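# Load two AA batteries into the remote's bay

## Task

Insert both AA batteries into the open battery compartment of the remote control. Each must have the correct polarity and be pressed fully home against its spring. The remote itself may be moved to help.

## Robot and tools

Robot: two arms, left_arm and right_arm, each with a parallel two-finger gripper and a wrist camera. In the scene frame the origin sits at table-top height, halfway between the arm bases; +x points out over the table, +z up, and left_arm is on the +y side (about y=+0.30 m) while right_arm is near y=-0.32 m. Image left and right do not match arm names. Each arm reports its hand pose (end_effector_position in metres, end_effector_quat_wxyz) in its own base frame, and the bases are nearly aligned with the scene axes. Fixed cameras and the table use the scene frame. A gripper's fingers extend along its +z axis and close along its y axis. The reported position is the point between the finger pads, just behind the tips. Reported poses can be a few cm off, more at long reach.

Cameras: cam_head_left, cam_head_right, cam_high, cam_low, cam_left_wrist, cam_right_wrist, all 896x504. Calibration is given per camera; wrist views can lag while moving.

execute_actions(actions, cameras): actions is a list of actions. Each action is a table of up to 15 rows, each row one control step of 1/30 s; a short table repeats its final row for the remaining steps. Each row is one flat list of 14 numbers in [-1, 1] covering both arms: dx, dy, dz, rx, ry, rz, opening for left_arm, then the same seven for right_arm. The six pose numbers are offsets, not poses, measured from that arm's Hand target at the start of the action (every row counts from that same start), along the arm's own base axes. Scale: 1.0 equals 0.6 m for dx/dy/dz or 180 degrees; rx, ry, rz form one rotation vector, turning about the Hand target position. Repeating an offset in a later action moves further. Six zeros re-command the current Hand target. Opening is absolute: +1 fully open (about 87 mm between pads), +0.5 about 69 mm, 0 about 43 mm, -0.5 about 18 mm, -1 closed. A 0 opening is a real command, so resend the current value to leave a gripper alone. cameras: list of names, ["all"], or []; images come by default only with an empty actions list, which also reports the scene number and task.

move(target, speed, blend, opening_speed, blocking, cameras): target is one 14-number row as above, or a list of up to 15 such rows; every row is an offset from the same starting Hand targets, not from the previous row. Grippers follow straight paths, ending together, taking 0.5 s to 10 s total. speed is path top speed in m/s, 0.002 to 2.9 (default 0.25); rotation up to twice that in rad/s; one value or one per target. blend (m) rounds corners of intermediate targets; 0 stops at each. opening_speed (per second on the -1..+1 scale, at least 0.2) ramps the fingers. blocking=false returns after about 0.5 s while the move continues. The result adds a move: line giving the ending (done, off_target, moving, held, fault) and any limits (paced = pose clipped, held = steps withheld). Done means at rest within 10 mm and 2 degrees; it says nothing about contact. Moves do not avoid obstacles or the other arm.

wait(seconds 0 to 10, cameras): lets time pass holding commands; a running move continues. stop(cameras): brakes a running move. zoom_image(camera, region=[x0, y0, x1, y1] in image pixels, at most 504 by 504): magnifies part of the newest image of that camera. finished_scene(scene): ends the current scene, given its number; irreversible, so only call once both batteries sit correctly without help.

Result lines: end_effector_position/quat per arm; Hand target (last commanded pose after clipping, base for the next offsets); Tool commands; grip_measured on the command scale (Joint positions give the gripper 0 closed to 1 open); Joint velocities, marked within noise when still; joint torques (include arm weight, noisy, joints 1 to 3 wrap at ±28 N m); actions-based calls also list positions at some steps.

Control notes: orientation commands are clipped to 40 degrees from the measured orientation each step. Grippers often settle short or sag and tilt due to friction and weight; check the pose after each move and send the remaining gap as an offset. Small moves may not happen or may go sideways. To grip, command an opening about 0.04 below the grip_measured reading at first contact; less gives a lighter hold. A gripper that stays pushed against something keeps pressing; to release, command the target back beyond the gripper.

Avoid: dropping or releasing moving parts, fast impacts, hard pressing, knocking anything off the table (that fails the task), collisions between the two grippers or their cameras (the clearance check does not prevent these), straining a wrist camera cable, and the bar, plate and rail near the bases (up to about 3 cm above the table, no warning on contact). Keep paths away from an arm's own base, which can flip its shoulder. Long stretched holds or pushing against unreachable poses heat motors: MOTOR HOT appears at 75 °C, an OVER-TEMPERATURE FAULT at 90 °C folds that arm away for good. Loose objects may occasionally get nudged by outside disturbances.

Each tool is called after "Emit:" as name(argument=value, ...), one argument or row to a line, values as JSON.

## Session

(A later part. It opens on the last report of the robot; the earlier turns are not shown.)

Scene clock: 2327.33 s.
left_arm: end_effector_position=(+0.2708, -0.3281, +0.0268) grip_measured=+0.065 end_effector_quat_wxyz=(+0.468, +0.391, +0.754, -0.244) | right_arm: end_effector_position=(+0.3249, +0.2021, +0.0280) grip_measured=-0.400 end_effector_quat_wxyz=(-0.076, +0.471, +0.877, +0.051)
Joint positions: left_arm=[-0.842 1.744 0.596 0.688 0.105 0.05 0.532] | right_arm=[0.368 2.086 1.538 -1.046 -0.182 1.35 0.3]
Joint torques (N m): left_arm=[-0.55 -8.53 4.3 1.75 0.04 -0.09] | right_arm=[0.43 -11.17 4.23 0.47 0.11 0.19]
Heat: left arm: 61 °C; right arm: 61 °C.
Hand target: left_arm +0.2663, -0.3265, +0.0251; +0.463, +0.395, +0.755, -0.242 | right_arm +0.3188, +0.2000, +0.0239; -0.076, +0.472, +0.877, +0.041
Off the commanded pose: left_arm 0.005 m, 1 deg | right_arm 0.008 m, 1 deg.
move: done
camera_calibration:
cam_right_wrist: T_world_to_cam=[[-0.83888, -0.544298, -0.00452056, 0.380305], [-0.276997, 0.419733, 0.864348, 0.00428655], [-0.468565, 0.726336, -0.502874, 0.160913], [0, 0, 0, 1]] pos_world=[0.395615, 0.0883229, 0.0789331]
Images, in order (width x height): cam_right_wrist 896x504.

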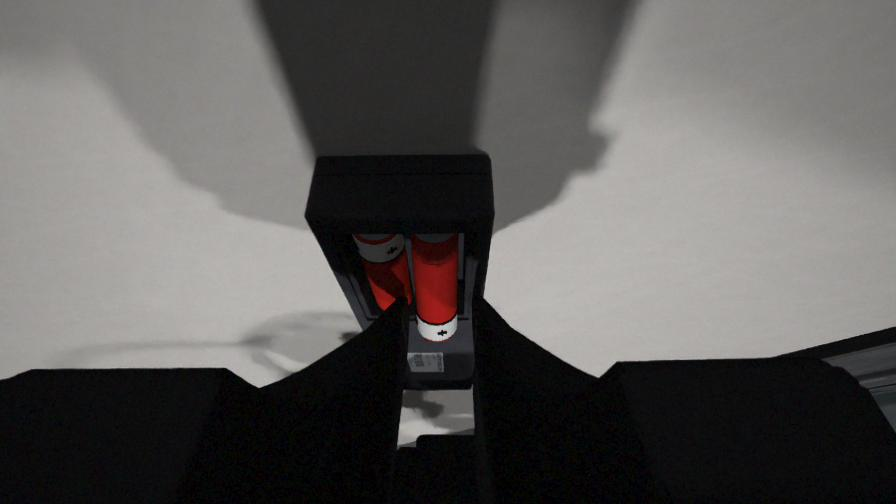

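Emit:
move(
  target=[0,0,0,0,0,0,0.0, 0,0,0,0,0,0,-0.75],
  opening_speed=0.5,
  speed=0.05,
  cameras=["cam_left_wrist"],
)

Emit:
zoom_image(
  camera="cam_left_wrist",
  region=[350, 0, 550, 110],
)

Scene clock: 2330.30 s.
left_arm: end_effector_position=(+0.2707, -0.3282, +0.0268) grip_measured=+0.065 end_effector_quat_wxyz=(+0.468, +0.391, +0.754, -0.244) | right_arm: end_effector_position=(+0.3249, +0.2024, +0.0271) grip_measured=-0.600 end_effector_quat_wxyz=(-0.076, +0.471, +0.877, +0.052)
Joint positions: left_arm=[-0.842 1.744 0.596 0.688 0.106 0.05 0.532] | right_arm=[0.368 2.086 1.534 -1.041 -0.184 1.352 0.2]
Joint torques (N m): left_arm=[-0.39 -8.58 4.27 1.75 0.02 0.01] | right_arm=[0.43 -11.17 4.62 0.4 0.12 0.18]
Heat: left arm: 61 °C; right arm: 62 °C.
Hand target: left_arm +0.2662, -0.3265, +0.0251; +0.463, +0.395, +0.755, -0.242 | right_arm +0.3187, +0.1999, +0.0239; -0.076, +0.472, +0.877, +0.041
Off the commanded pose: left_arm 0.005 m, 1 deg | right_arm 0.007 m, 1 deg.
move: done
camera_calibration:
cam_left_wrist: T_world_to_cam=[[-0.818451, -0.57457, -0.00258952, 0.0315541], [-0.556419, 0.793704, -0.245827, 0.440472], [0.1433, -0.199757, -0.96931, 0.0663804], [0, 0, 0, 1]] pos_world=[0.261401, -0.318215, 0.172705]
Images, in order (width x height): cam_left_wrist 896x504.

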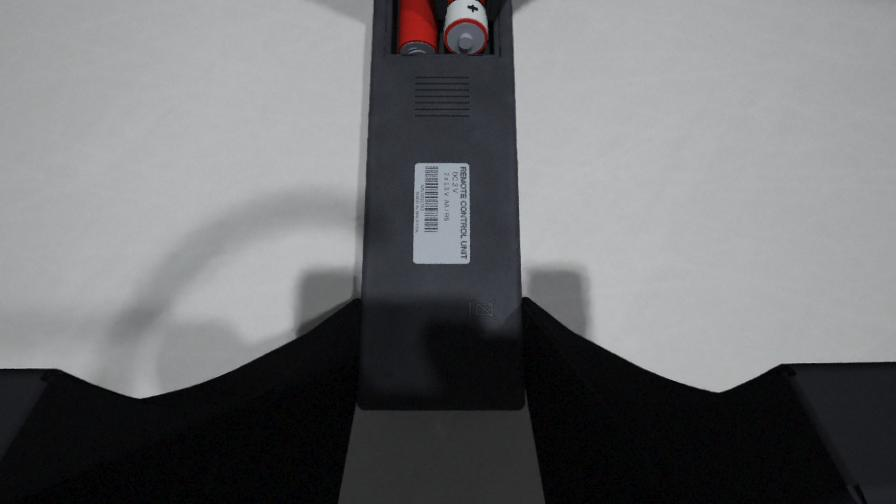

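Scaled by 2.520.

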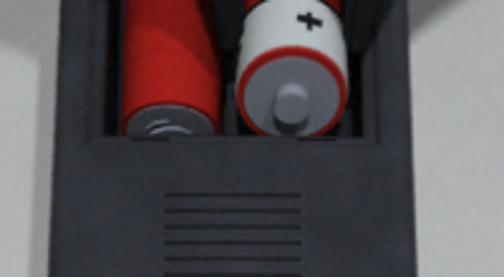

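Emit:
move(
  target=[0,0,0,0,0,0,0.0, 0.0145,-0.0223,0.004,0,0,0,-0.75],
  speed=0.05,
  cameras=["cam_left_wrist"],
)

Emit:
zoom_image(
  camera="cam_left_wrist",
  region=[350, 0, 550, 110],
)

Scene clock: 2336.90 s.
left_arm: end_effector_position=(+0.2704, -0.3285, +0.0269) grip_measured=+0.065 end_effector_quat_wxyz=(+0.468, +0.392, +0.753, -0.245) | right_arm: end_effector_position=(+0.3240, +0.1987, +0.0282) grip_measured=-0.600 end_effector_quat_wxyz=(-0.084, +0.469, +0.878, +0.054)
Joint positions: left_arm=[-0.844 1.744 0.596 0.688 0.106 0.05 0.532] | right_arm=[0.354 2.086 1.534 -1.05 -0.197 1.332 0.2]
Joint torques (N m): left_arm=[-0.53 -8.53 4.44 1.73 0.05 -0.06] | right_arm=[-2.07 -10.14 7.23 0.24 0.29 -0.04]
Heat: left arm: 61 °C; right arm: 62 °C.
Hand target: left_arm +0.2663, -0.3265, +0.0251; +0.463, +0.395, +0.755, -0.242 | right_arm +0.3275, +0.1866, +0.0263; -0.076, +0.472, +0.877, +0.041
Off the commanded pose: left_arm 0.005 m, 1 deg | right_arm 0.013 m, 2 deg.
move: off_target (right_arm)
camera_calibration:
cam_left_wrist: T_world_to_cam=[[-0.81913, -0.573601, -0.00264747, 0.0315489], [-0.55542, 0.794302, -0.246157, 0.4405], [0.143299, -0.200165, -0.969226, 0.0663311], [0, 0, 0, 1]] pos_world=[0.261, -0.318516, 0.172806]
Images, in order (width x height): cam_left_wrist 896x504.

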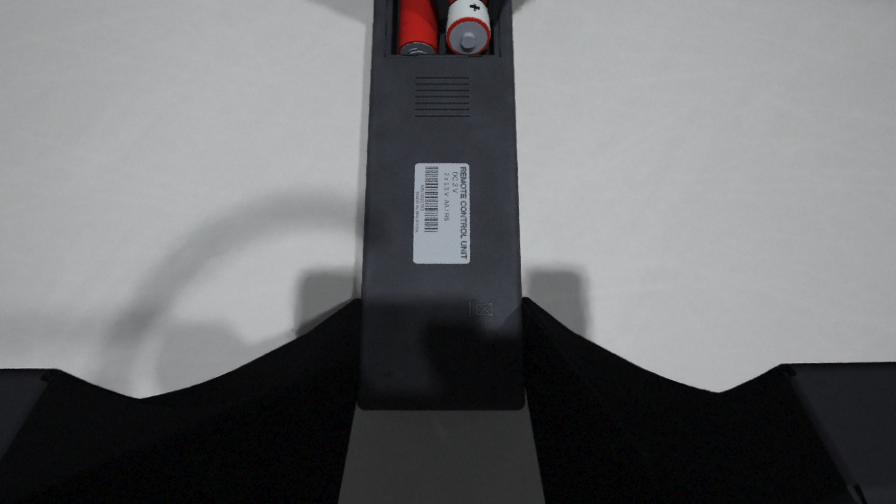

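Scaled by 2.520.

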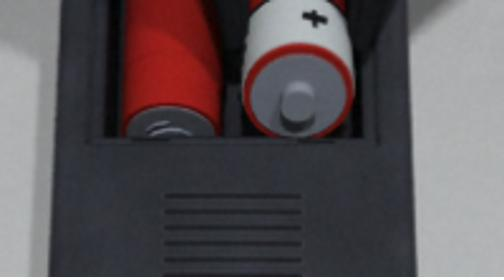

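Emit:
move(
  target=[0,0,0,0,0,0,0.0, 0.0155,-0.0223,0.0,0,0,0,-0.75],
  speed=0.05,
  cameras=["cam_left_wrist"],
)

Emit:
zoom_image(
  camera="cam_left_wrist",
  region=[350, 0, 550, 110],
)

Scene clock: 2341.17 s.
left_arm: end_effector_position=(+0.2689, -0.3314, +0.0289) grip_measured=+0.065 end_effector_quat_wxyz=(+0.470, +0.394, +0.749, -0.250) | right_arm: end_effector_position=(+0.3215, +0.1931, +0.0317) grip_measured=-0.600 end_effector_quat_wxyz=(-0.105, +0.463, +0.878, +0.061)
Joint positions: left_arm=[-0.847 1.744 0.596 0.698 0.114 0.05 0.532] | right_arm=[0.325 2.091 1.541 -1.078 -0.238 1.289 0.2]
Joint torques (N m): left_arm=[-0.25 -8.59 4.33 1.69 -0.08 -0.04] | right_arm=[-3.12 -9.1 9.14 0.32 0.71 0.01]
Heat: left arm: 61 °C; right arm: 62 °C.
Hand target: left_arm +0.2663, -0.3265, +0.0251; +0.463, +0.395, +0.755, -0.242 | right_arm +0.3368, +0.1732, +0.0264; -0.076, +0.472, +0.877, +0.041
Off the commanded pose: left_arm 0.007 m, 1 deg | right_arm 0.026 m, 4 deg.
move: off_target (right_arm)
camera_calibration:
cam_left_wrist: T_world_to_cam=[[-0.82557, -0.5643, 0.000082481, 0.0334296], [-0.545547, 0.798096, -0.255775, 0.441422], [0.144268, -0.211205, -0.966736, 0.0639424], [0, 0, 0, 1]] pos_world=[0.25919, -0.319928, 0.174717]
Images, in order (width x height): cam_left_wrist 896x504.

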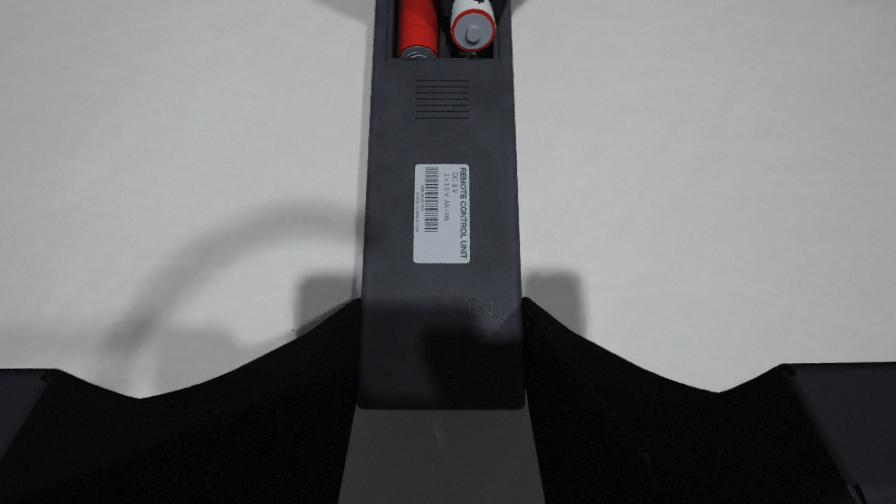

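Scaled by 2.520.

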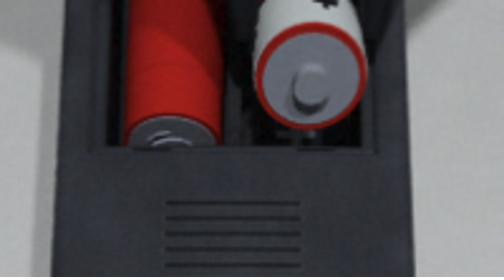

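Emit:
move(
  target=[0,0,0,0,0,0,0.0, 0.004,-0.006,-0.02,0,0,0,-0.75],
  speed=0.05,
  cameras=["cam_left_wrist"],
)

Emit:
zoom_image(
  camera="cam_left_wrist",
  region=[350, 0, 550, 110],
)

Scene clock: 2345.03 s.
left_arm: end_effector_position=(+0.2689, -0.3314, +0.0289) grip_measured=+0.065 end_effector_quat_wxyz=(+0.470, +0.394, +0.749, -0.250) | right_arm: end_effector_position=(+0.3210, +0.1931, +0.0293) grip_measured=-0.600 end_effector_quat_wxyz=(-0.115, +0.462, +0.877, +0.065)
Joint positions: left_arm=[-0.847 1.744 0.596 0.698 0.115 0.05 0.532] | right_arm=[0.318 2.102 1.541 -1.078 -0.256 1.279 0.2]
Joint torques (N m): left_arm=[0.09 -8.51 4.56 1.64 -0.07 -0.15] | right_arm=[-3.44 -8.49 7.41 0.62 0.91 0.01]
Heat: left arm: 61 °C; right arm: 61 °C.
Hand target: left_arm +0.2663, -0.3265, +0.0251; +0.463, +0.395, +0.755, -0.242 | right_arm +0.3391, +0.1696, +0.0144; -0.076, +0.472, +0.877, +0.041
Off the commanded pose: left_arm 0.007 m, 1 deg | right_arm 0.033 m, 5 deg.
move: off_target (right_arm)
camera_calibration:
cam_left_wrist: T_world_to_cam=[[-0.825775, -0.563999, 0.000274976, 0.0335451], [-0.545289, 0.798257, -0.255824, 0.441416], [0.144065, -0.211403, -0.966723, 0.0639292], [0, 0, 0, 1]] pos_world=[0.25919, -0.319929, 0.174717]
Images, in order (width x height): cam_left_wrist 896x504.

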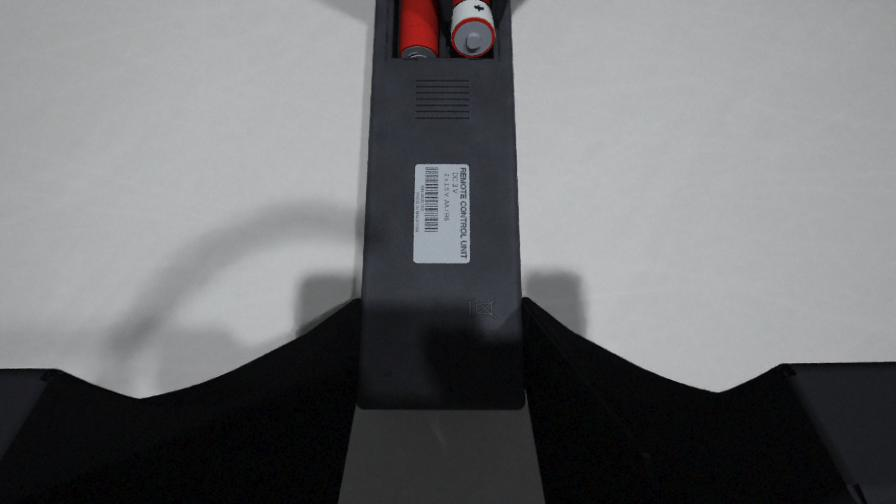

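Scaled by 2.520.

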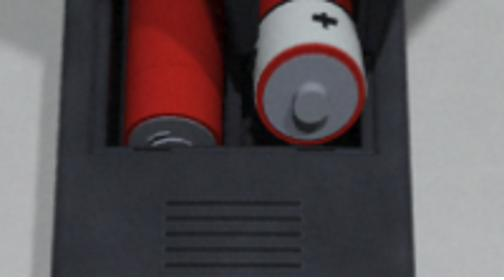

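Emit:
move(
  target=[0,0,0,0,0,0,0.0, -0.0182,0.028,-0.005,0,0,0,-0.75],
  speed=0.05,
  cameras=["cam_left_wrist"],
)

Emit:
zoom_image(
  camera="cam_left_wrist",
  region=[350, 0, 550, 110],
)

Scene clock: 2353.50 s.
left_arm: end_effector_position=(+0.2683, -0.3302, +0.0270) grip_measured=+0.065 end_effector_quat_wxyz=(+0.467, +0.395, +0.751, -0.248) | right_arm: end_effector_position=(+0.3207, +0.1964, +0.0280) grip_measured=-0.600 end_effector_quat_wxyz=(-0.111, +0.463, +0.877, +0.063)
Joint positions: left_arm=[-0.847 1.744 0.596 0.689 0.113 0.052 0.532] | right_arm=[0.33 2.102 1.538 -1.069 -0.249 1.292 0.2]
Joint torques (N m): left_arm=[-0.12 -8.47 4.29 1.74 -0.01 -0.07] | right_arm=[0.03 -9.68 4.25 0.87 0.8 0.35]
Heat: left arm: 61 °C; right arm: 61 °C.
Hand target: left_arm +0.2663, -0.3265, +0.0251; +0.463, +0.395, +0.755, -0.242 | right_arm +0.3284, +0.1864, +0.0114; -0.076, +0.472, +0.877, +0.041
Off the commanded pose: left_arm 0.005 m, 1 deg | right_arm 0.021 m, 5 deg.
move: off_target (right_arm)
camera_calibration:
cam_left_wrist: T_world_to_cam=[[-0.825193, -0.56485, -0.000857476, 0.0333197], [-0.547183, 0.799758, -0.246938, 0.440387], [0.140168, -0.203302, -0.969031, 0.0661788], [0, 0, 0, 1]] pos_world=[0.259191, -0.319928, 0.172906]
Images, in order (width x height): cam_left_wrist 896x504.

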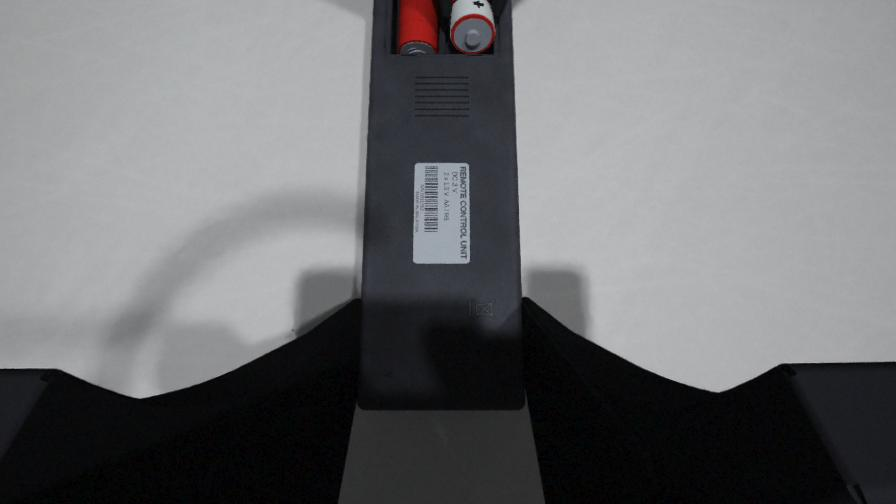

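Scaled by 2.520.

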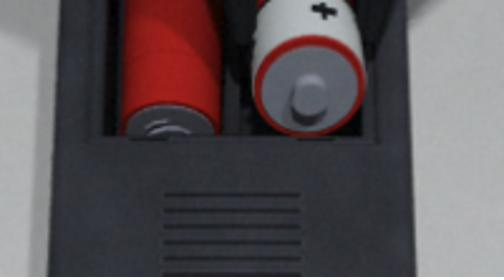

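Emit:
move(
  target=[0,0,0,0,0,0,0.0, 0,0,0,0,0,0,-0.4],
  opening_speed=0.5,
  speed=0.05,
  cameras=["cam_left_wrist", "cam_right_wrist"],
)

Emit:
zoom_image(
  camera="cam_left_wrist",
  region=[350, 0, 550, 110],
)

Scene clock: 2358.47 s.
left_arm: end_effector_position=(+0.2683, -0.3302, +0.0269) grip_measured=+0.065 end_effector_quat_wxyz=(+0.467, +0.395, +0.751, -0.248) | right_arm: end_effector_position=(+0.3245, +0.1971, +0.0267) grip_measured=-0.400 end_effector_quat_wxyz=(-0.104, +0.468, +0.875, +0.066)
Joint positions: left_arm=[-0.847 1.744 0.596 0.688 0.113 0.052 0.532] | right_arm=[0.33 2.102 1.536 -1.052 -0.243 1.307 0.3]
Joint torques (N m): left_arm=[0.21 -8.7 4.33 1.74 0.02 -0.11] | right_arm=[0.02 -9.7 4.44 0.74 0.74 0.19]
Heat: left arm: 61 °C; right arm: 61 °C.
Hand target: left_arm +0.2663, -0.3266, +0.0251; +0.463, +0.395, +0.755, -0.242 | right_arm +0.3283, +0.1865, +0.0114; -0.076, +0.472, +0.877, +0.041
Off the commanded pose: left_arm 0.005 m, 1 deg | right_arm 0.019 m, 4 deg.
move: off_target (right_arm)
camera_calibration:
cam_left_wrist: T_world_to_cam=[[-0.82519, -0.564855, -0.000775281, 0.0333029], [-0.547265, 0.79983, -0.246522, 0.440359], [0.139869, -0.203003, -0.969137, 0.0663697], [0, 0, 0, 1]] pos_world=[0.259191, -0.319928, 0.172905]
cam_right_wrist: T_world_to_cam=[[-0.837592, -0.546277, -0.00452182, 0.377305], [-0.247313, 0.371793, 0.894766, 0.00640096], [-0.487109, 0.750567, -0.446512, 0.163488], [0, 0, 0, 1]] pos_world=[0.397247, 0.0810247, 0.068978]
Images, in order (width x height): cam_left_wrist 896x504, cam_right_wrist 896x504.

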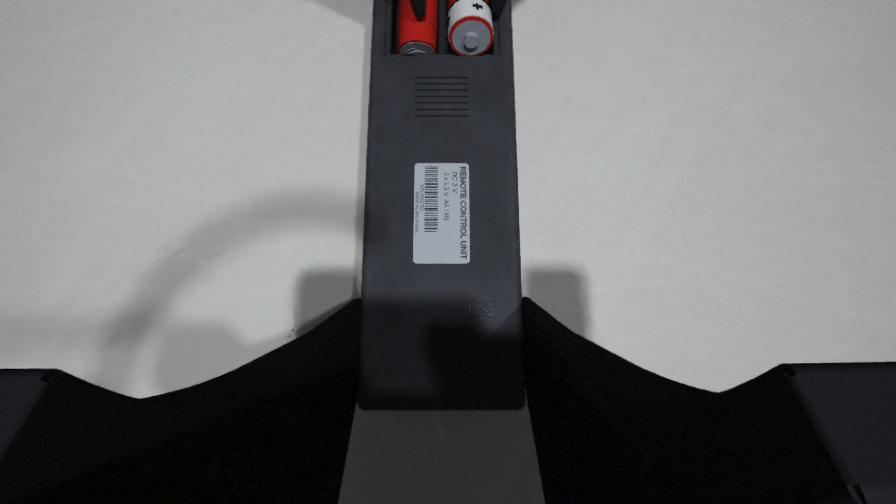

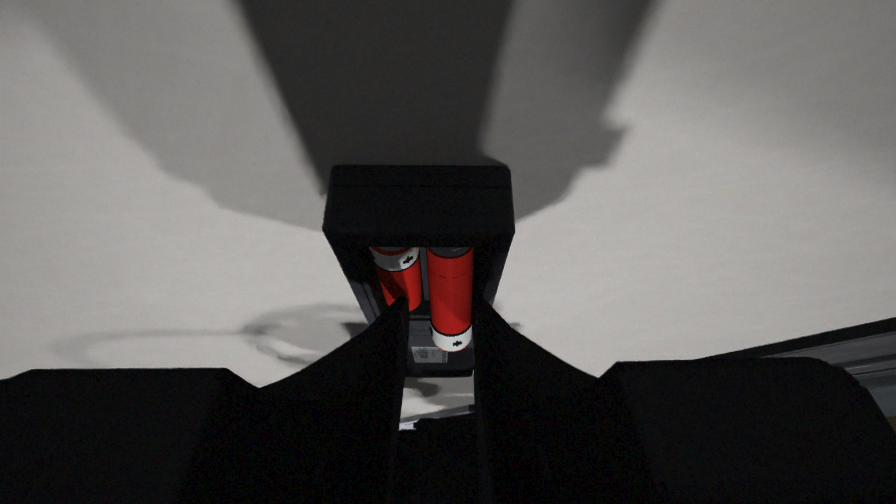

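Scaled by 2.520.

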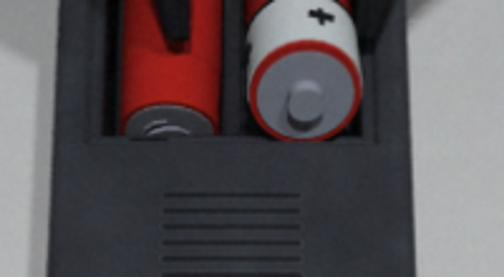

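Emit:
move(
  target=[
    [0,0,0,0,0,0,0.0, -0.0063,0.0167,0.06,0,0,0,-0.4],
    [0,0,0,0,0,0,0.0, -0.0063,0.0167,0.12,-0.0466,-0.0303,0,-1],
  ],
  speed=0.12,
  blend=[0.01, 0],
  cameras=["cam_left_wrist", "cam_right_wrist"],
)

Emit:
zoom_image(
  camera="cam_left_wrist",
  region=[350, 0, 550, 110],
)

Emit:
zoom_image(
  camera="cam_right_wrist",
  region=[330, 100, 530, 300],
)

Scene clock: 2369.10 s.
left_arm: end_effector_position=(+0.2683, -0.3302, +0.0269) grip_measured=+0.065 end_effector_quat_wxyz=(+0.467, +0.395, +0.751, -0.248) | right_arm: end_effector_position=(+0.3204, +0.1947, +0.0682) grip_measured=-0.975 end_effector_quat_wxyz=(-0.016, +0.471, +0.882, -0.011)
Joint positions: left_arm=[-0.847 1.744 0.596 0.688 0.113 0.052 0.532] | right_arm=[0.431 2.034 1.664 -1.237 -0.012 1.41 0.012]
Joint torques (N m): left_arm=[0.06 -8.51 4.36 1.75 -0.04 -0.06] | right_arm=[0.35 -12.77 9.14 0.22 0.21 0.26]
Heat: left arm: 61 °C; right arm: 61 °C.
Hand target: left_arm +0.2663, -0.3266, +0.0252; +0.463, +0.395, +0.755, -0.242 | right_arm +0.3246, +0.1965, +0.0834; +0.000, +0.474, +0.880, +0.000
Off the commanded pose: left_arm 0.005 m, 1 deg | right_arm 0.016 m, 2 deg.
move: off_target (right_arm); target 2's new opening was sent with right_arm's hand 0.016 m and 2 deg from that target
camera_calibration:
cam_left_wrist: T_world_to_cam=[[-0.82519, -0.564855, -0.000775281, 0.0333029], [-0.547265, 0.79983, -0.246522, 0.440359], [0.139869, -0.203003, -0.969137, 0.0663697], [0, 0, 0, 1]] pos_world=[0.259191, -0.319928, 0.172905]
cam_right_wrist: T_world_to_cam=[[-0.835428, -0.547718, 0.0454539, 0.368869], [-0.320989, 0.553385, 0.768591, -0.0340599], [-0.446124, 0.627512, -0.638124, 0.205733], [0, 0, 0, 1]] pos_world=[0.389013, 0.0917843, 0.140695]
Images, in order (width x height): cam_left_wrist 896x504, cam_right_wrist 896x504.

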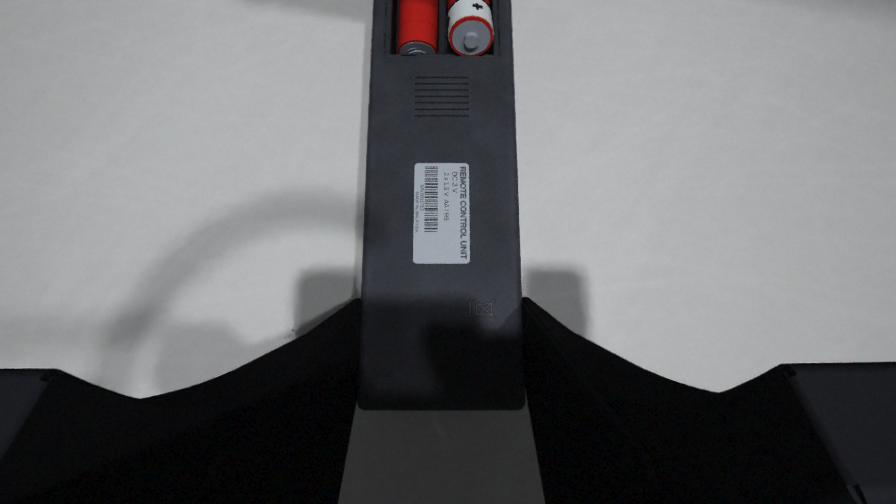

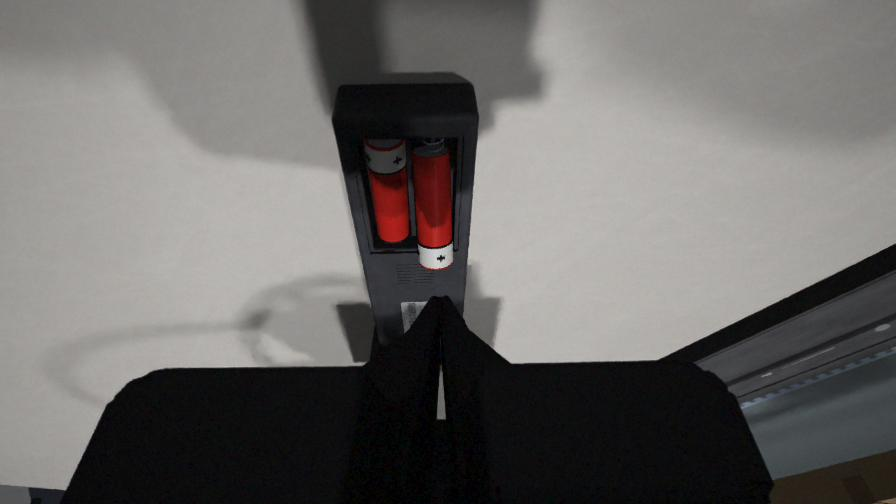

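Scaled by 2.520.

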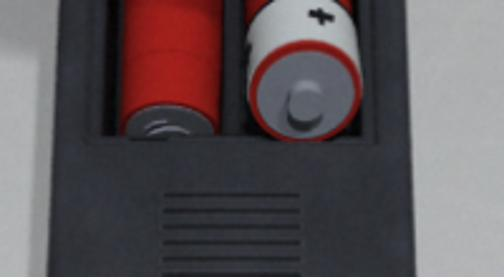

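Scaled by 2.520.

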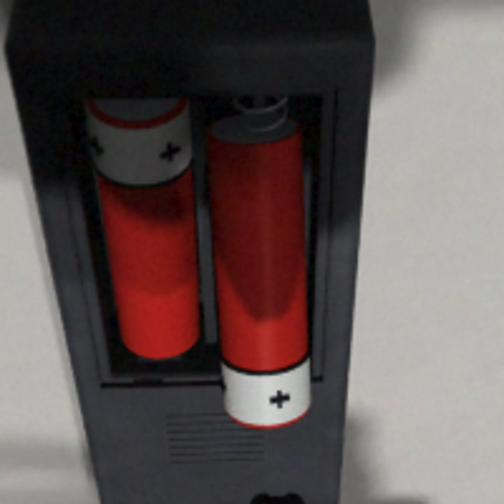

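Emit:
wait(
  seconds=0,
  cameras=["cam_low"],
)

Emit:
zoom_image(
  camera="cam_low",
  region=[400, 220, 520, 280],
)

Scene clock: 2374.60 s.
left_arm: end_effector_position=(+0.2683, -0.3302, +0.0269) grip_measured=+0.065 end_effector_quat_wxyz=(+0.467, +0.395, +0.751, -0.248) | right_arm: end_effector_position=(+0.3204, +0.1947, +0.0682) grip_measured=-0.975 end_effector_quat_wxyz=(-0.016, +0.471, +0.882, -0.011)
Joint positions: left_arm=[-0.847 1.744 0.596 0.688 0.113 0.052 0.532] | right_arm=[0.431 2.034 1.664 -1.237 -0.012 1.41 0.012]
Joint torques (N m): left_arm=[0.1 -8.38 4.53 1.79 0 -0.05] | right_arm=[0.36 -12.75 9.13 0.22 0.22 0.27]
Heat: left arm: 61 °C; right arm: 63 °C.
Hand target: left_arm +0.2663, -0.3266, +0.0252; +0.463, +0.395, +0.755, -0.242 | right_arm +0.3246, +0.1965, +0.0834; +0.000, +0.474, +0.880, +0.000
Tool commands: left_gripper/opening=+0.0 right_gripper/opening=-1.0
Off the commanded pose: left_arm 0.005 m, 1 deg | right_arm 0.016 m, 2 deg.
Images, in order (width x height): cam_low 896x504.

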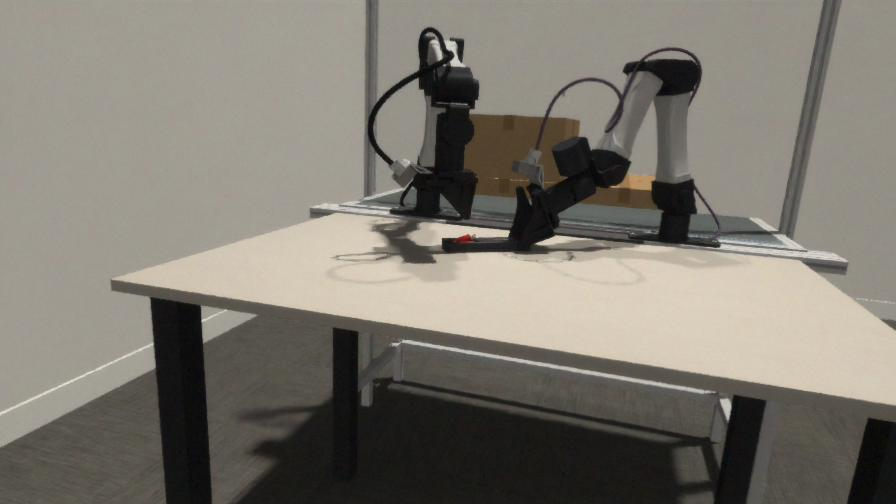

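Scaled by 4.200.

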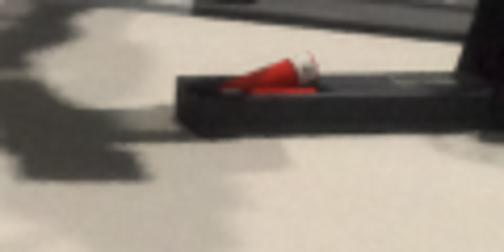

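Emit:
move(
  target=[0,0,0,0,0,0,0.0, -0.0135,0.0175,-0.0723,0.0233,0.0151,0,-0.35],
  speed=0.1,
  cameras=["cam_right_wrist"],
)

Emit:
zoom_image(
  camera="cam_right_wrist",
  region=[330, 200, 530, 400],
)

Scene clock: 2423.60 s.
left_arm: end_effector_position=(+0.2683, -0.3302, +0.0269) grip_measured=+0.065 end_effector_quat_wxyz=(+0.467, +0.395, +0.751, -0.248) | right_arm: end_effector_position=(+0.3181, +0.2055, +0.0443) grip_measured=-0.350 end_effector_quat_wxyz=(-0.032, +0.470, +0.882, +0.020)
Joint positions: left_arm=[-0.847 1.744 0.596 0.688 0.113 0.052 0.532] | right_arm=[0.431 2.034 1.557 -1.1 -0.074 1.41 0.325]
Joint torques (N m): left_arm=[0.03 -8.42 4.16 1.77 -0.03 -0.1] | right_arm=[-0.13 -9.72 5.68 0.55 -0.08 0.19]
Heat: left arm: 61 °C; right arm: 69 °C.
Hand target: left_arm +0.2663, -0.3266, +0.0252; +0.463, +0.395, +0.755, -0.242 | right_arm +0.3164, +0.2069, +0.0400; -0.038, +0.474, +0.880, +0.020
Off the commanded pose: left_arm 0.004 m, 1 deg | right_arm 0.005 m, 1 deg.
move: done
camera_calibration:
cam_right_wrist: T_world_to_cam=[[-0.836159, -0.548445, 0.00674875, 0.3761], [-0.321197, 0.499597, 0.804509, -0.0128862], [-0.444601, 0.67053, -0.593902, 0.171333], [0, 0, 0, 1]] pos_world=[0.386515, 0.0978239, 0.109584]
Images, in order (width x height): cam_right_wrist 896x504.

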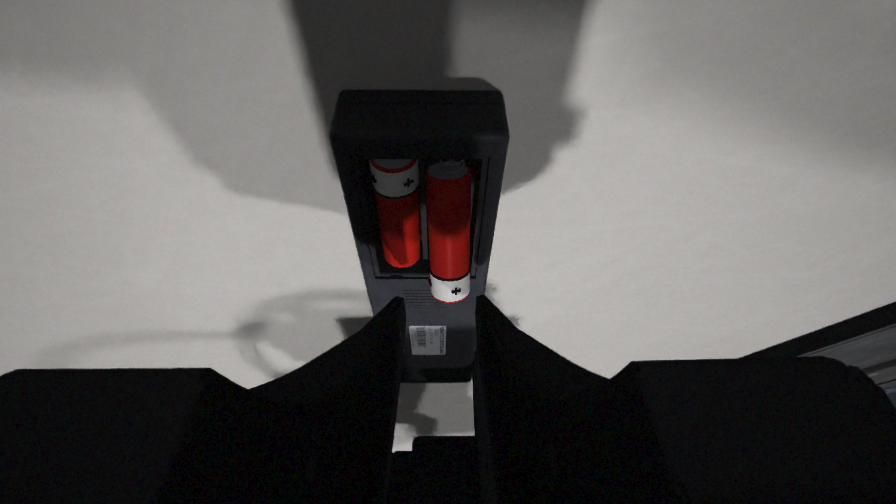

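Scaled by 2.520.

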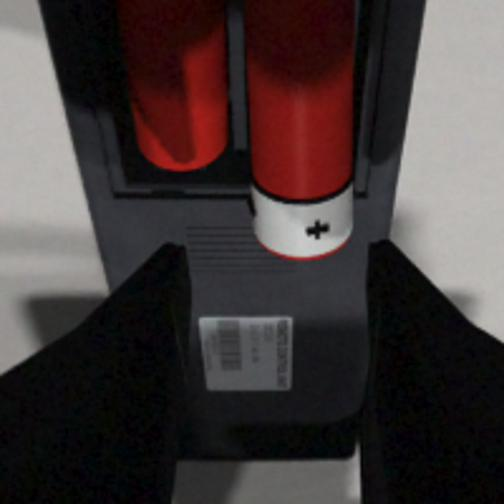

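Emit:
move(
  target=[0,0,0,0,0,0,0.0, -0.0075,0.0035,-0.019,0,0,0,-0.35],
  speed=0.06,
  cameras=["cam_right_wrist"],
)

Emit:
zoom_image(
  camera="cam_right_wrist",
  region=[330, 200, 530, 400],
)

Scene clock: 2434.87 s.
left_arm: end_effector_position=(+0.2683, -0.3302, +0.0269) grip_measured=+0.065 end_effector_quat_wxyz=(+0.467, +0.395, +0.751, -0.248) | right_arm: end_effector_position=(+0.3156, +0.2045, +0.0329) grip_measured=-0.350 end_effector_quat_wxyz=(-0.032, +0.472, +0.881, +0.020)
Joint positions: left_arm=[-0.847 1.744 0.596 0.688 0.113 0.052 0.532] | right_arm=[0.431 2.034 1.51 -1.052 -0.075 1.414 0.325]
Joint torques (N m): left_arm=[-0.12 -8.57 4.46 1.78 0.01 -0.08] | right_arm=[0.8 -9.68 5.59 0.55 -0.09 0.26]
Heat: left arm: 61 °C; right arm: 66 °C.
Hand target: left_arm +0.2663, -0.3266, +0.0252; +0.463, +0.395, +0.755, -0.242 | right_arm +0.3119, +0.2090, +0.0286; -0.038, +0.474, +0.880, +0.020
Off the commanded pose: left_arm 0.004 m, 1 deg | right_arm 0.007 m, 1 deg.
move: done
camera_calibration:
cam_right_wrist: T_world_to_cam=[[-0.838251, -0.54525, 0.00616007, 0.37351], [-0.319347, 0.500049, 0.804965, -0.00474908], [-0.441987, 0.672796, -0.59329, 0.162757], [0, 0, 0, 1]] pos_world=[0.383515, 0.0965293, 0.0980838]
Images, in order (width x height): cam_right_wrist 896x504.

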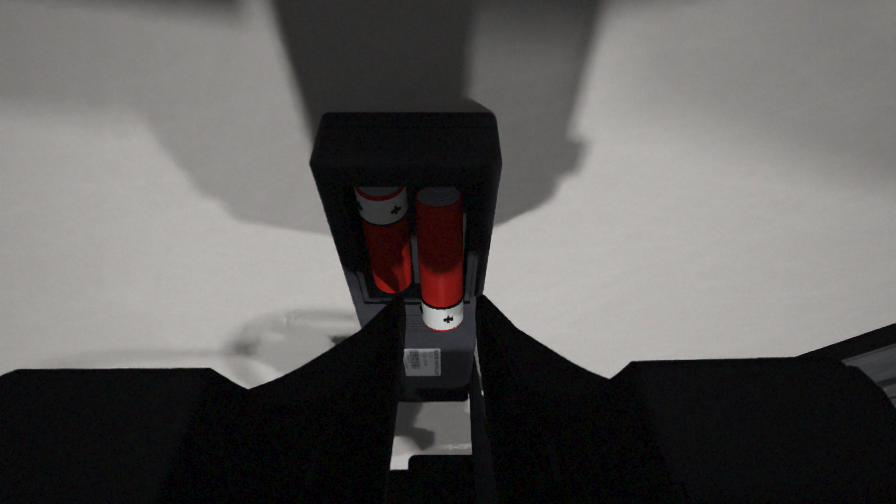

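Scaled by 2.520.

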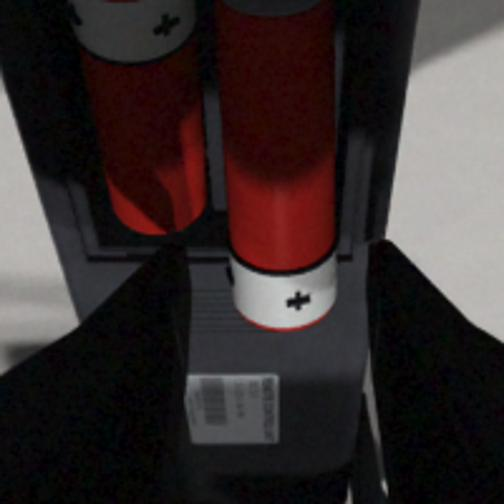

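Emit:
move(
  target=[0,0,0,0,0,0,0.0, -0.0055,0.0085,0.0,0,0,0,-0.35],
  speed=0.06,
)

Scene clock: 2437.90 s.
left_arm: end_effector_position=(+0.2683, -0.3302, +0.0269) grip_measured=+0.065 end_effector_quat_wxyz=(+0.467, +0.395, +0.751, -0.248) | right_arm: end_effector_position=(+0.3127, +0.2114, +0.0329) grip_measured=-0.350 end_effector_quat_wxyz=(-0.031, +0.470, +0.882, +0.021)
Joint positions: left_arm=[-0.847 1.744 0.596 0.688 0.113 0.052 0.532] | right_arm=[0.45 2.034 1.51 -1.049 -0.075 1.429 0.325]
Joint torques (N m): left_arm=[-0.1 -8.53 4.33 1.75 0.01 -0.14] | right_arm=[0.47 -9.91 5.15 0.57 -0.08 0.27]
Heat: left arm: 61 °C; right arm: 66 °C.
Hand target: left_arm +0.2663, -0.3266, +0.0252; +0.463, +0.395, +0.755, -0.242 | right_arm +0.3086, +0.2141, +0.0286; -0.038, +0.474, +0.880, +0.020
Off the commanded pose: left_arm 0.004 m, 1 deg | right_arm 0.007 m, 1 deg.
move: done

Emit:
move(
  target=[0,0,0,0,0,0,0.0, 0,0,0,0,0,0,-0.75],
  opening_speed=0.5,
  speed=0.05,
  cameras=["cam_right_wrist", "cam_left_wrist"],
)

Emit:
zoom_image(
  camera="cam_left_wrist",
  region=[350, 0, 550, 110],
)

Emit:
zoom_image(
  camera="cam_right_wrist",
  region=[330, 200, 530, 400],
)

Scene clock: 2441.63 s.
left_arm: end_effector_position=(+0.2684, -0.3300, +0.0269) grip_measured=+0.065 end_effector_quat_wxyz=(+0.467, +0.395, +0.751, -0.248) | right_arm: end_effector_position=(+0.3114, +0.2108, +0.0318) grip_measured=-0.600 end_effector_quat_wxyz=(-0.033, +0.470, +0.882, +0.019)
Joint positions: left_arm=[-0.847 1.744 0.596 0.688 0.112 0.052 0.532] | right_arm=[0.45 2.034 1.505 -1.049 -0.075 1.43 0.2]
Joint torques (N m): left_arm=[-0.01 -8.69 4.36 1.72 -0.02 -0.08] | right_arm=[0.47 -9.91 5.59 0.56 -0.07 0.26]
Heat: left arm: 61 °C; right arm: 65 °C.
Hand target: left_arm +0.2663, -0.3265, +0.0252; +0.463, +0.395, +0.755, -0.242 | right_arm +0.3086, +0.2141, +0.0286; -0.038, +0.474, +0.880, +0.020
Off the commanded pose: left_arm 0.004 m, 1 deg | right_arm 0.005 m, 1 deg.
move: done
camera_calibration:
cam_left_wrist: T_world_to_cam=[[-0.824619, -0.565687, -0.0012669, 0.0331141], [-0.54797, 0.799345, -0.24653, 0.440338], [0.140472, -0.202599, -0.969134, 0.0662519], [0, 0, 0, 1]] pos_world=[0.259292, -0.319827, 0.172805]
cam_right_wrist: T_world_to_cam=[[-0.836357, -0.548114, 0.00880563, 0.373357], [-0.319017, 0.49972, 0.8053, -0.00830764], [-0.445797, 0.670709, -0.592802, 0.157698], [0, 0, 0, 1]] pos_world=[0.37991, 0.103024, 0.0968861]
Images, in order (width x height): cam_left_wrist 896x504, cam_right_wrist 896x504.

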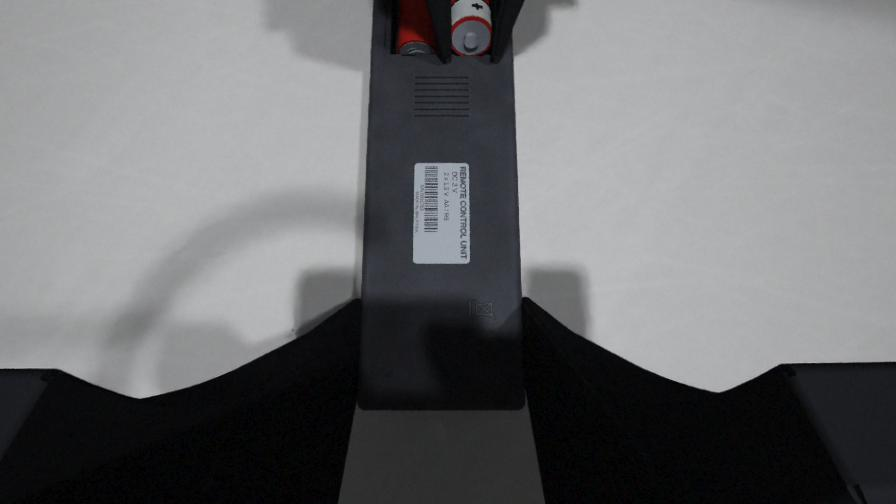

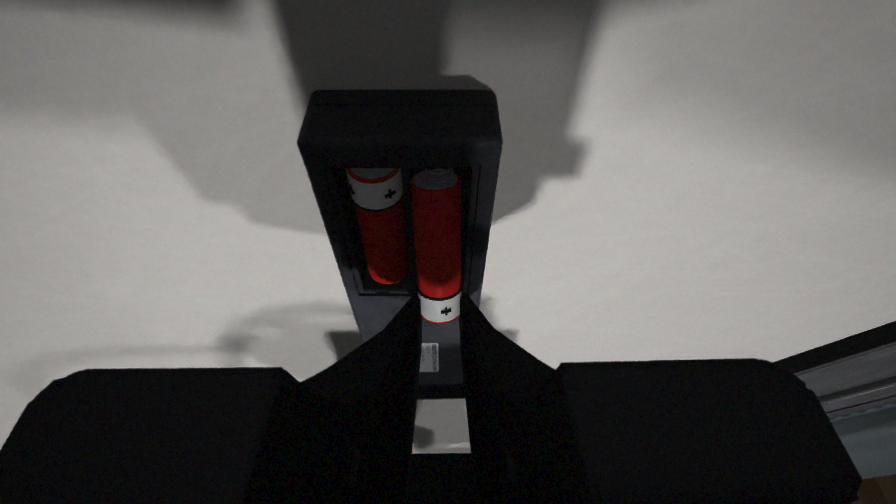

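Scaled by 2.520.

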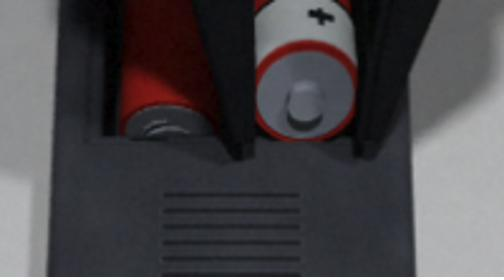

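Scaled by 2.520.

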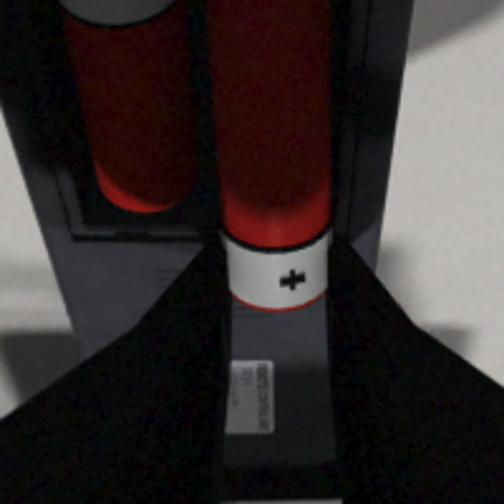

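Emit:
move(
  target=[0,0,0,0,0,0,0.0, 0.0200,-0.0300,0.002,0,0,0,-0.75],
  speed=0.05,
  cameras=["cam_left_wrist"],
)

Emit:
zoom_image(
  camera="cam_left_wrist",
  region=[350, 0, 550, 110],
)

Scene clock: 2444.93 s.
left_arm: end_effector_position=(+0.2684, -0.3300, +0.0269) grip_measured=+0.065 end_effector_quat_wxyz=(+0.467, +0.395, +0.751, -0.248) | right_arm: end_effector_position=(+0.3123, +0.2090, +0.0347) grip_measured=-0.600 end_effector_quat_wxyz=(-0.052, +0.468, +0.882, +0.035)
Joint positions: left_arm=[-0.847 1.744 0.596 0.688 0.112 0.052 0.532] | right_arm=[0.423 2.034 1.505 -1.05 -0.125 1.398 0.2]
Joint torques (N m): left_arm=[0.24 -8.8 4.44 1.72 -0.05 -0.07] | right_arm=[-2.21 -8.9 7.76 0.39 0.45 0.01]
Heat: left arm: 61 °C; right arm: 65 °C.
Hand target: left_arm +0.2663, -0.3265, +0.0252; +0.463, +0.395, +0.755, -0.242 | right_arm +0.3205, +0.1962, +0.0298; -0.038, +0.473, +0.880, +0.020
Off the commanded pose: left_arm 0.004 m, 1 deg | right_arm 0.016 m, 2 deg.
move: off_target (right_arm)
camera_calibration:
cam_left_wrist: T_world_to_cam=[[-0.824619, -0.565687, -0.0012669, 0.0331141], [-0.54797, 0.799345, -0.24653, 0.440338], [0.140472, -0.202599, -0.969134, 0.0662519], [0, 0, 0, 1]] pos_world=[0.259292, -0.319827, 0.172805]
Images, in order (width x height): cam_left_wrist 896x504.

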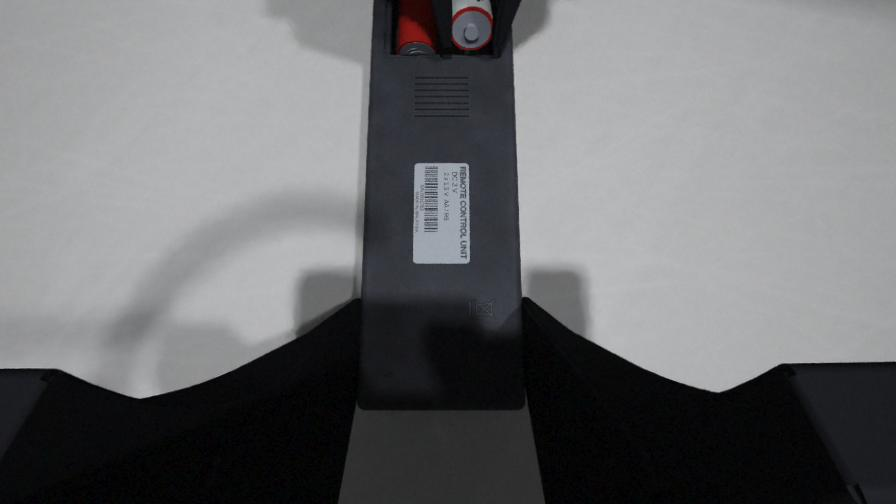

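Scaled by 2.520.

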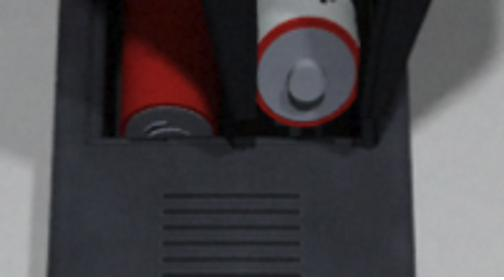

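Emit:
move(
  target=[0,0,0,0,0,0,0.0, 0.0080,-0.0120,-0.022,-0.0233,-0.0151,0,-0.75],
  speed=0.05,
  cameras=["cam_left_wrist"],
)

Emit:
zoom_image(
  camera="cam_left_wrist",
  region=[350, 0, 550, 110],
)

Scene clock: 2448.63 s.
left_arm: end_effector_position=(+0.2686, -0.3302, +0.0272) grip_measured=+0.065 end_effector_quat_wxyz=(+0.468, +0.395, +0.751, -0.248) | right_arm: end_effector_position=(+0.3132, +0.2076, +0.0321) grip_measured=-0.600 end_effector_quat_wxyz=(-0.042, +0.465, +0.884, +0.029)
Joint positions: left_arm=[-0.847 1.744 0.596 0.69 0.112 0.052 0.532] | right_arm=[0.428 2.034 1.5 -1.041 -0.102 1.397 0.2]
Joint torques (N m): left_arm=[-0.03 -8.62 4.45 1.7 -0.01 -0.05] | right_arm=[-1.24 -8.72 5.39 0.79 1.14 0.19]
Heat: left arm: 61 °C; right arm: 64 °C.
Hand target: left_arm +0.2663, -0.3265, +0.0251; +0.463, +0.395, +0.756, -0.242 | right_arm +0.3254, +0.1890, +0.0166; +0.000, +0.474, +0.881, -0.001
Off the commanded pose: left_arm 0.005 m, 1 deg | right_arm 0.027 m, 6 deg.
move: off_target (right_arm)
camera_calibration:
cam_left_wrist: T_world_to_cam=[[-0.824587, -0.565733, -0.00146198, 0.0331254], [-0.54776, 0.799031, -0.248009, 0.440513], [0.141475, -0.203704, -0.968757, 0.0658659], [0, 0, 0, 1]] pos_world=[0.259292, -0.319827, 0.173108]
Images, in order (width x height): cam_left_wrist 896x504.

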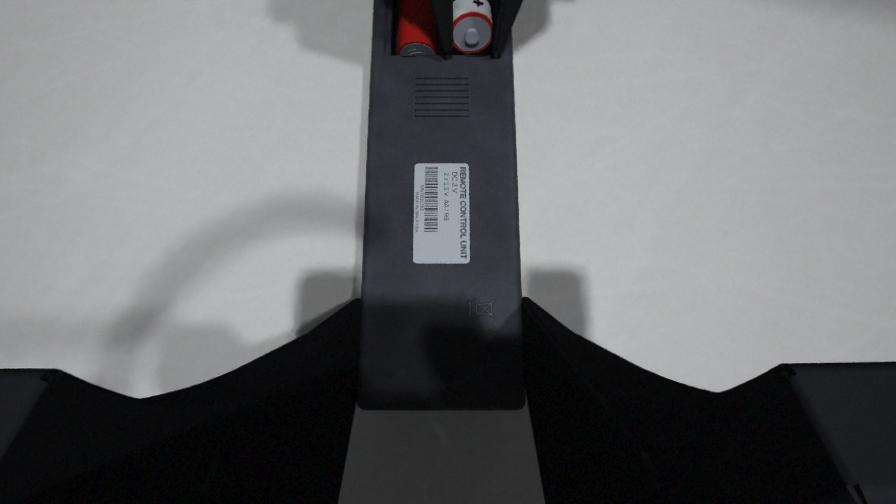

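Scaled by 2.520.

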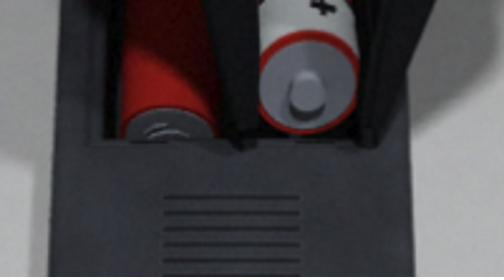

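Emit:
move(
  target=[0,0,0,0,0,0,0.0, 0.0145,-0.0223,-0.008,0,0,0,-0.75],
  speed=0.05,
  cameras=["cam_left_wrist"],
)

Emit:
zoom_image(
  camera="cam_left_wrist",
  region=[350, 0, 550, 110],
)

Scene clock: 2451.70 s.
left_arm: end_effector_position=(+0.2700, -0.3318, +0.0302) grip_measured=+0.065 end_effector_quat_wxyz=(+0.473, +0.394, +0.747, -0.250) | right_arm: end_effector_position=(+0.3150, +0.2045, +0.0298) grip_measured=-0.600 end_effector_quat_wxyz=(-0.044, +0.461, +0.886, +0.031)
Joint positions: left_arm=[-0.847 1.744 0.596 0.704 0.112 0.052 0.532] | right_arm=[0.417 2.042 1.5 -1.036 -0.108 1.376 0.2]
Joint torques (N m): left_arm=[-0.18 -8.64 4.67 1.68 0 -0.12] | right_arm=[-3.9 -8.16 5.63 0.83 1.21 0.01]
Heat: left arm: 61 °C; right arm: 63 °C.
Hand target: left_arm +0.2663, -0.3265, +0.0251; +0.463, +0.395, +0.755, -0.242 | right_arm +0.3341, +0.1755, +0.0118; +0.000, +0.474, +0.881, -0.001
Off the commanded pose: left_arm 0.008 m, 2 deg | right_arm 0.039 m, 6 deg.
move: off_target (right_arm)
camera_calibration:
cam_left_wrist: T_world_to_cam=[[-0.824567, -0.565755, -0.0032483, 0.0334314], [-0.545307, 0.796269, -0.26191, 0.442138], [0.150763, -0.214191, -0.965087, 0.0621893], [0, 0, 0, 1]] pos_world=[0.259292, -0.319826, 0.175927]
Images, in order (width x height): cam_left_wrist 896x504.

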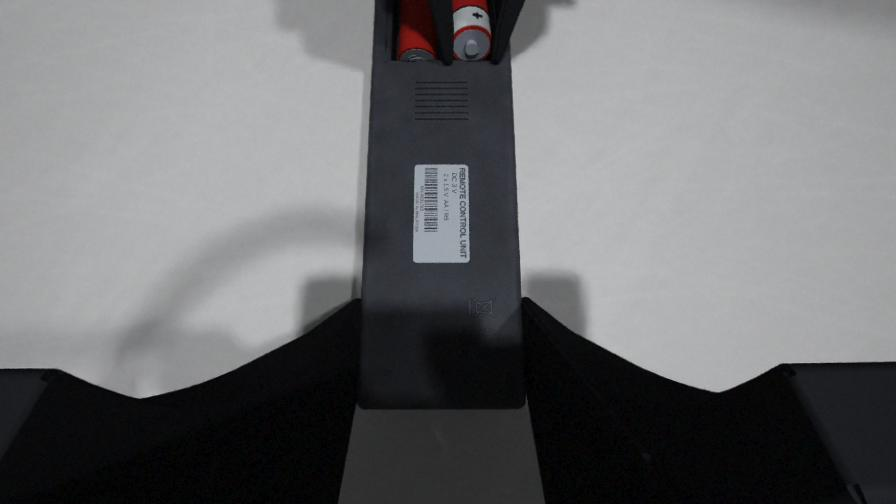

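Scaled by 2.520.

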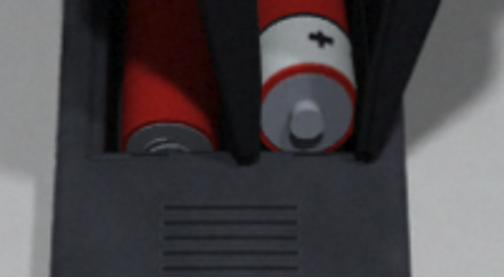

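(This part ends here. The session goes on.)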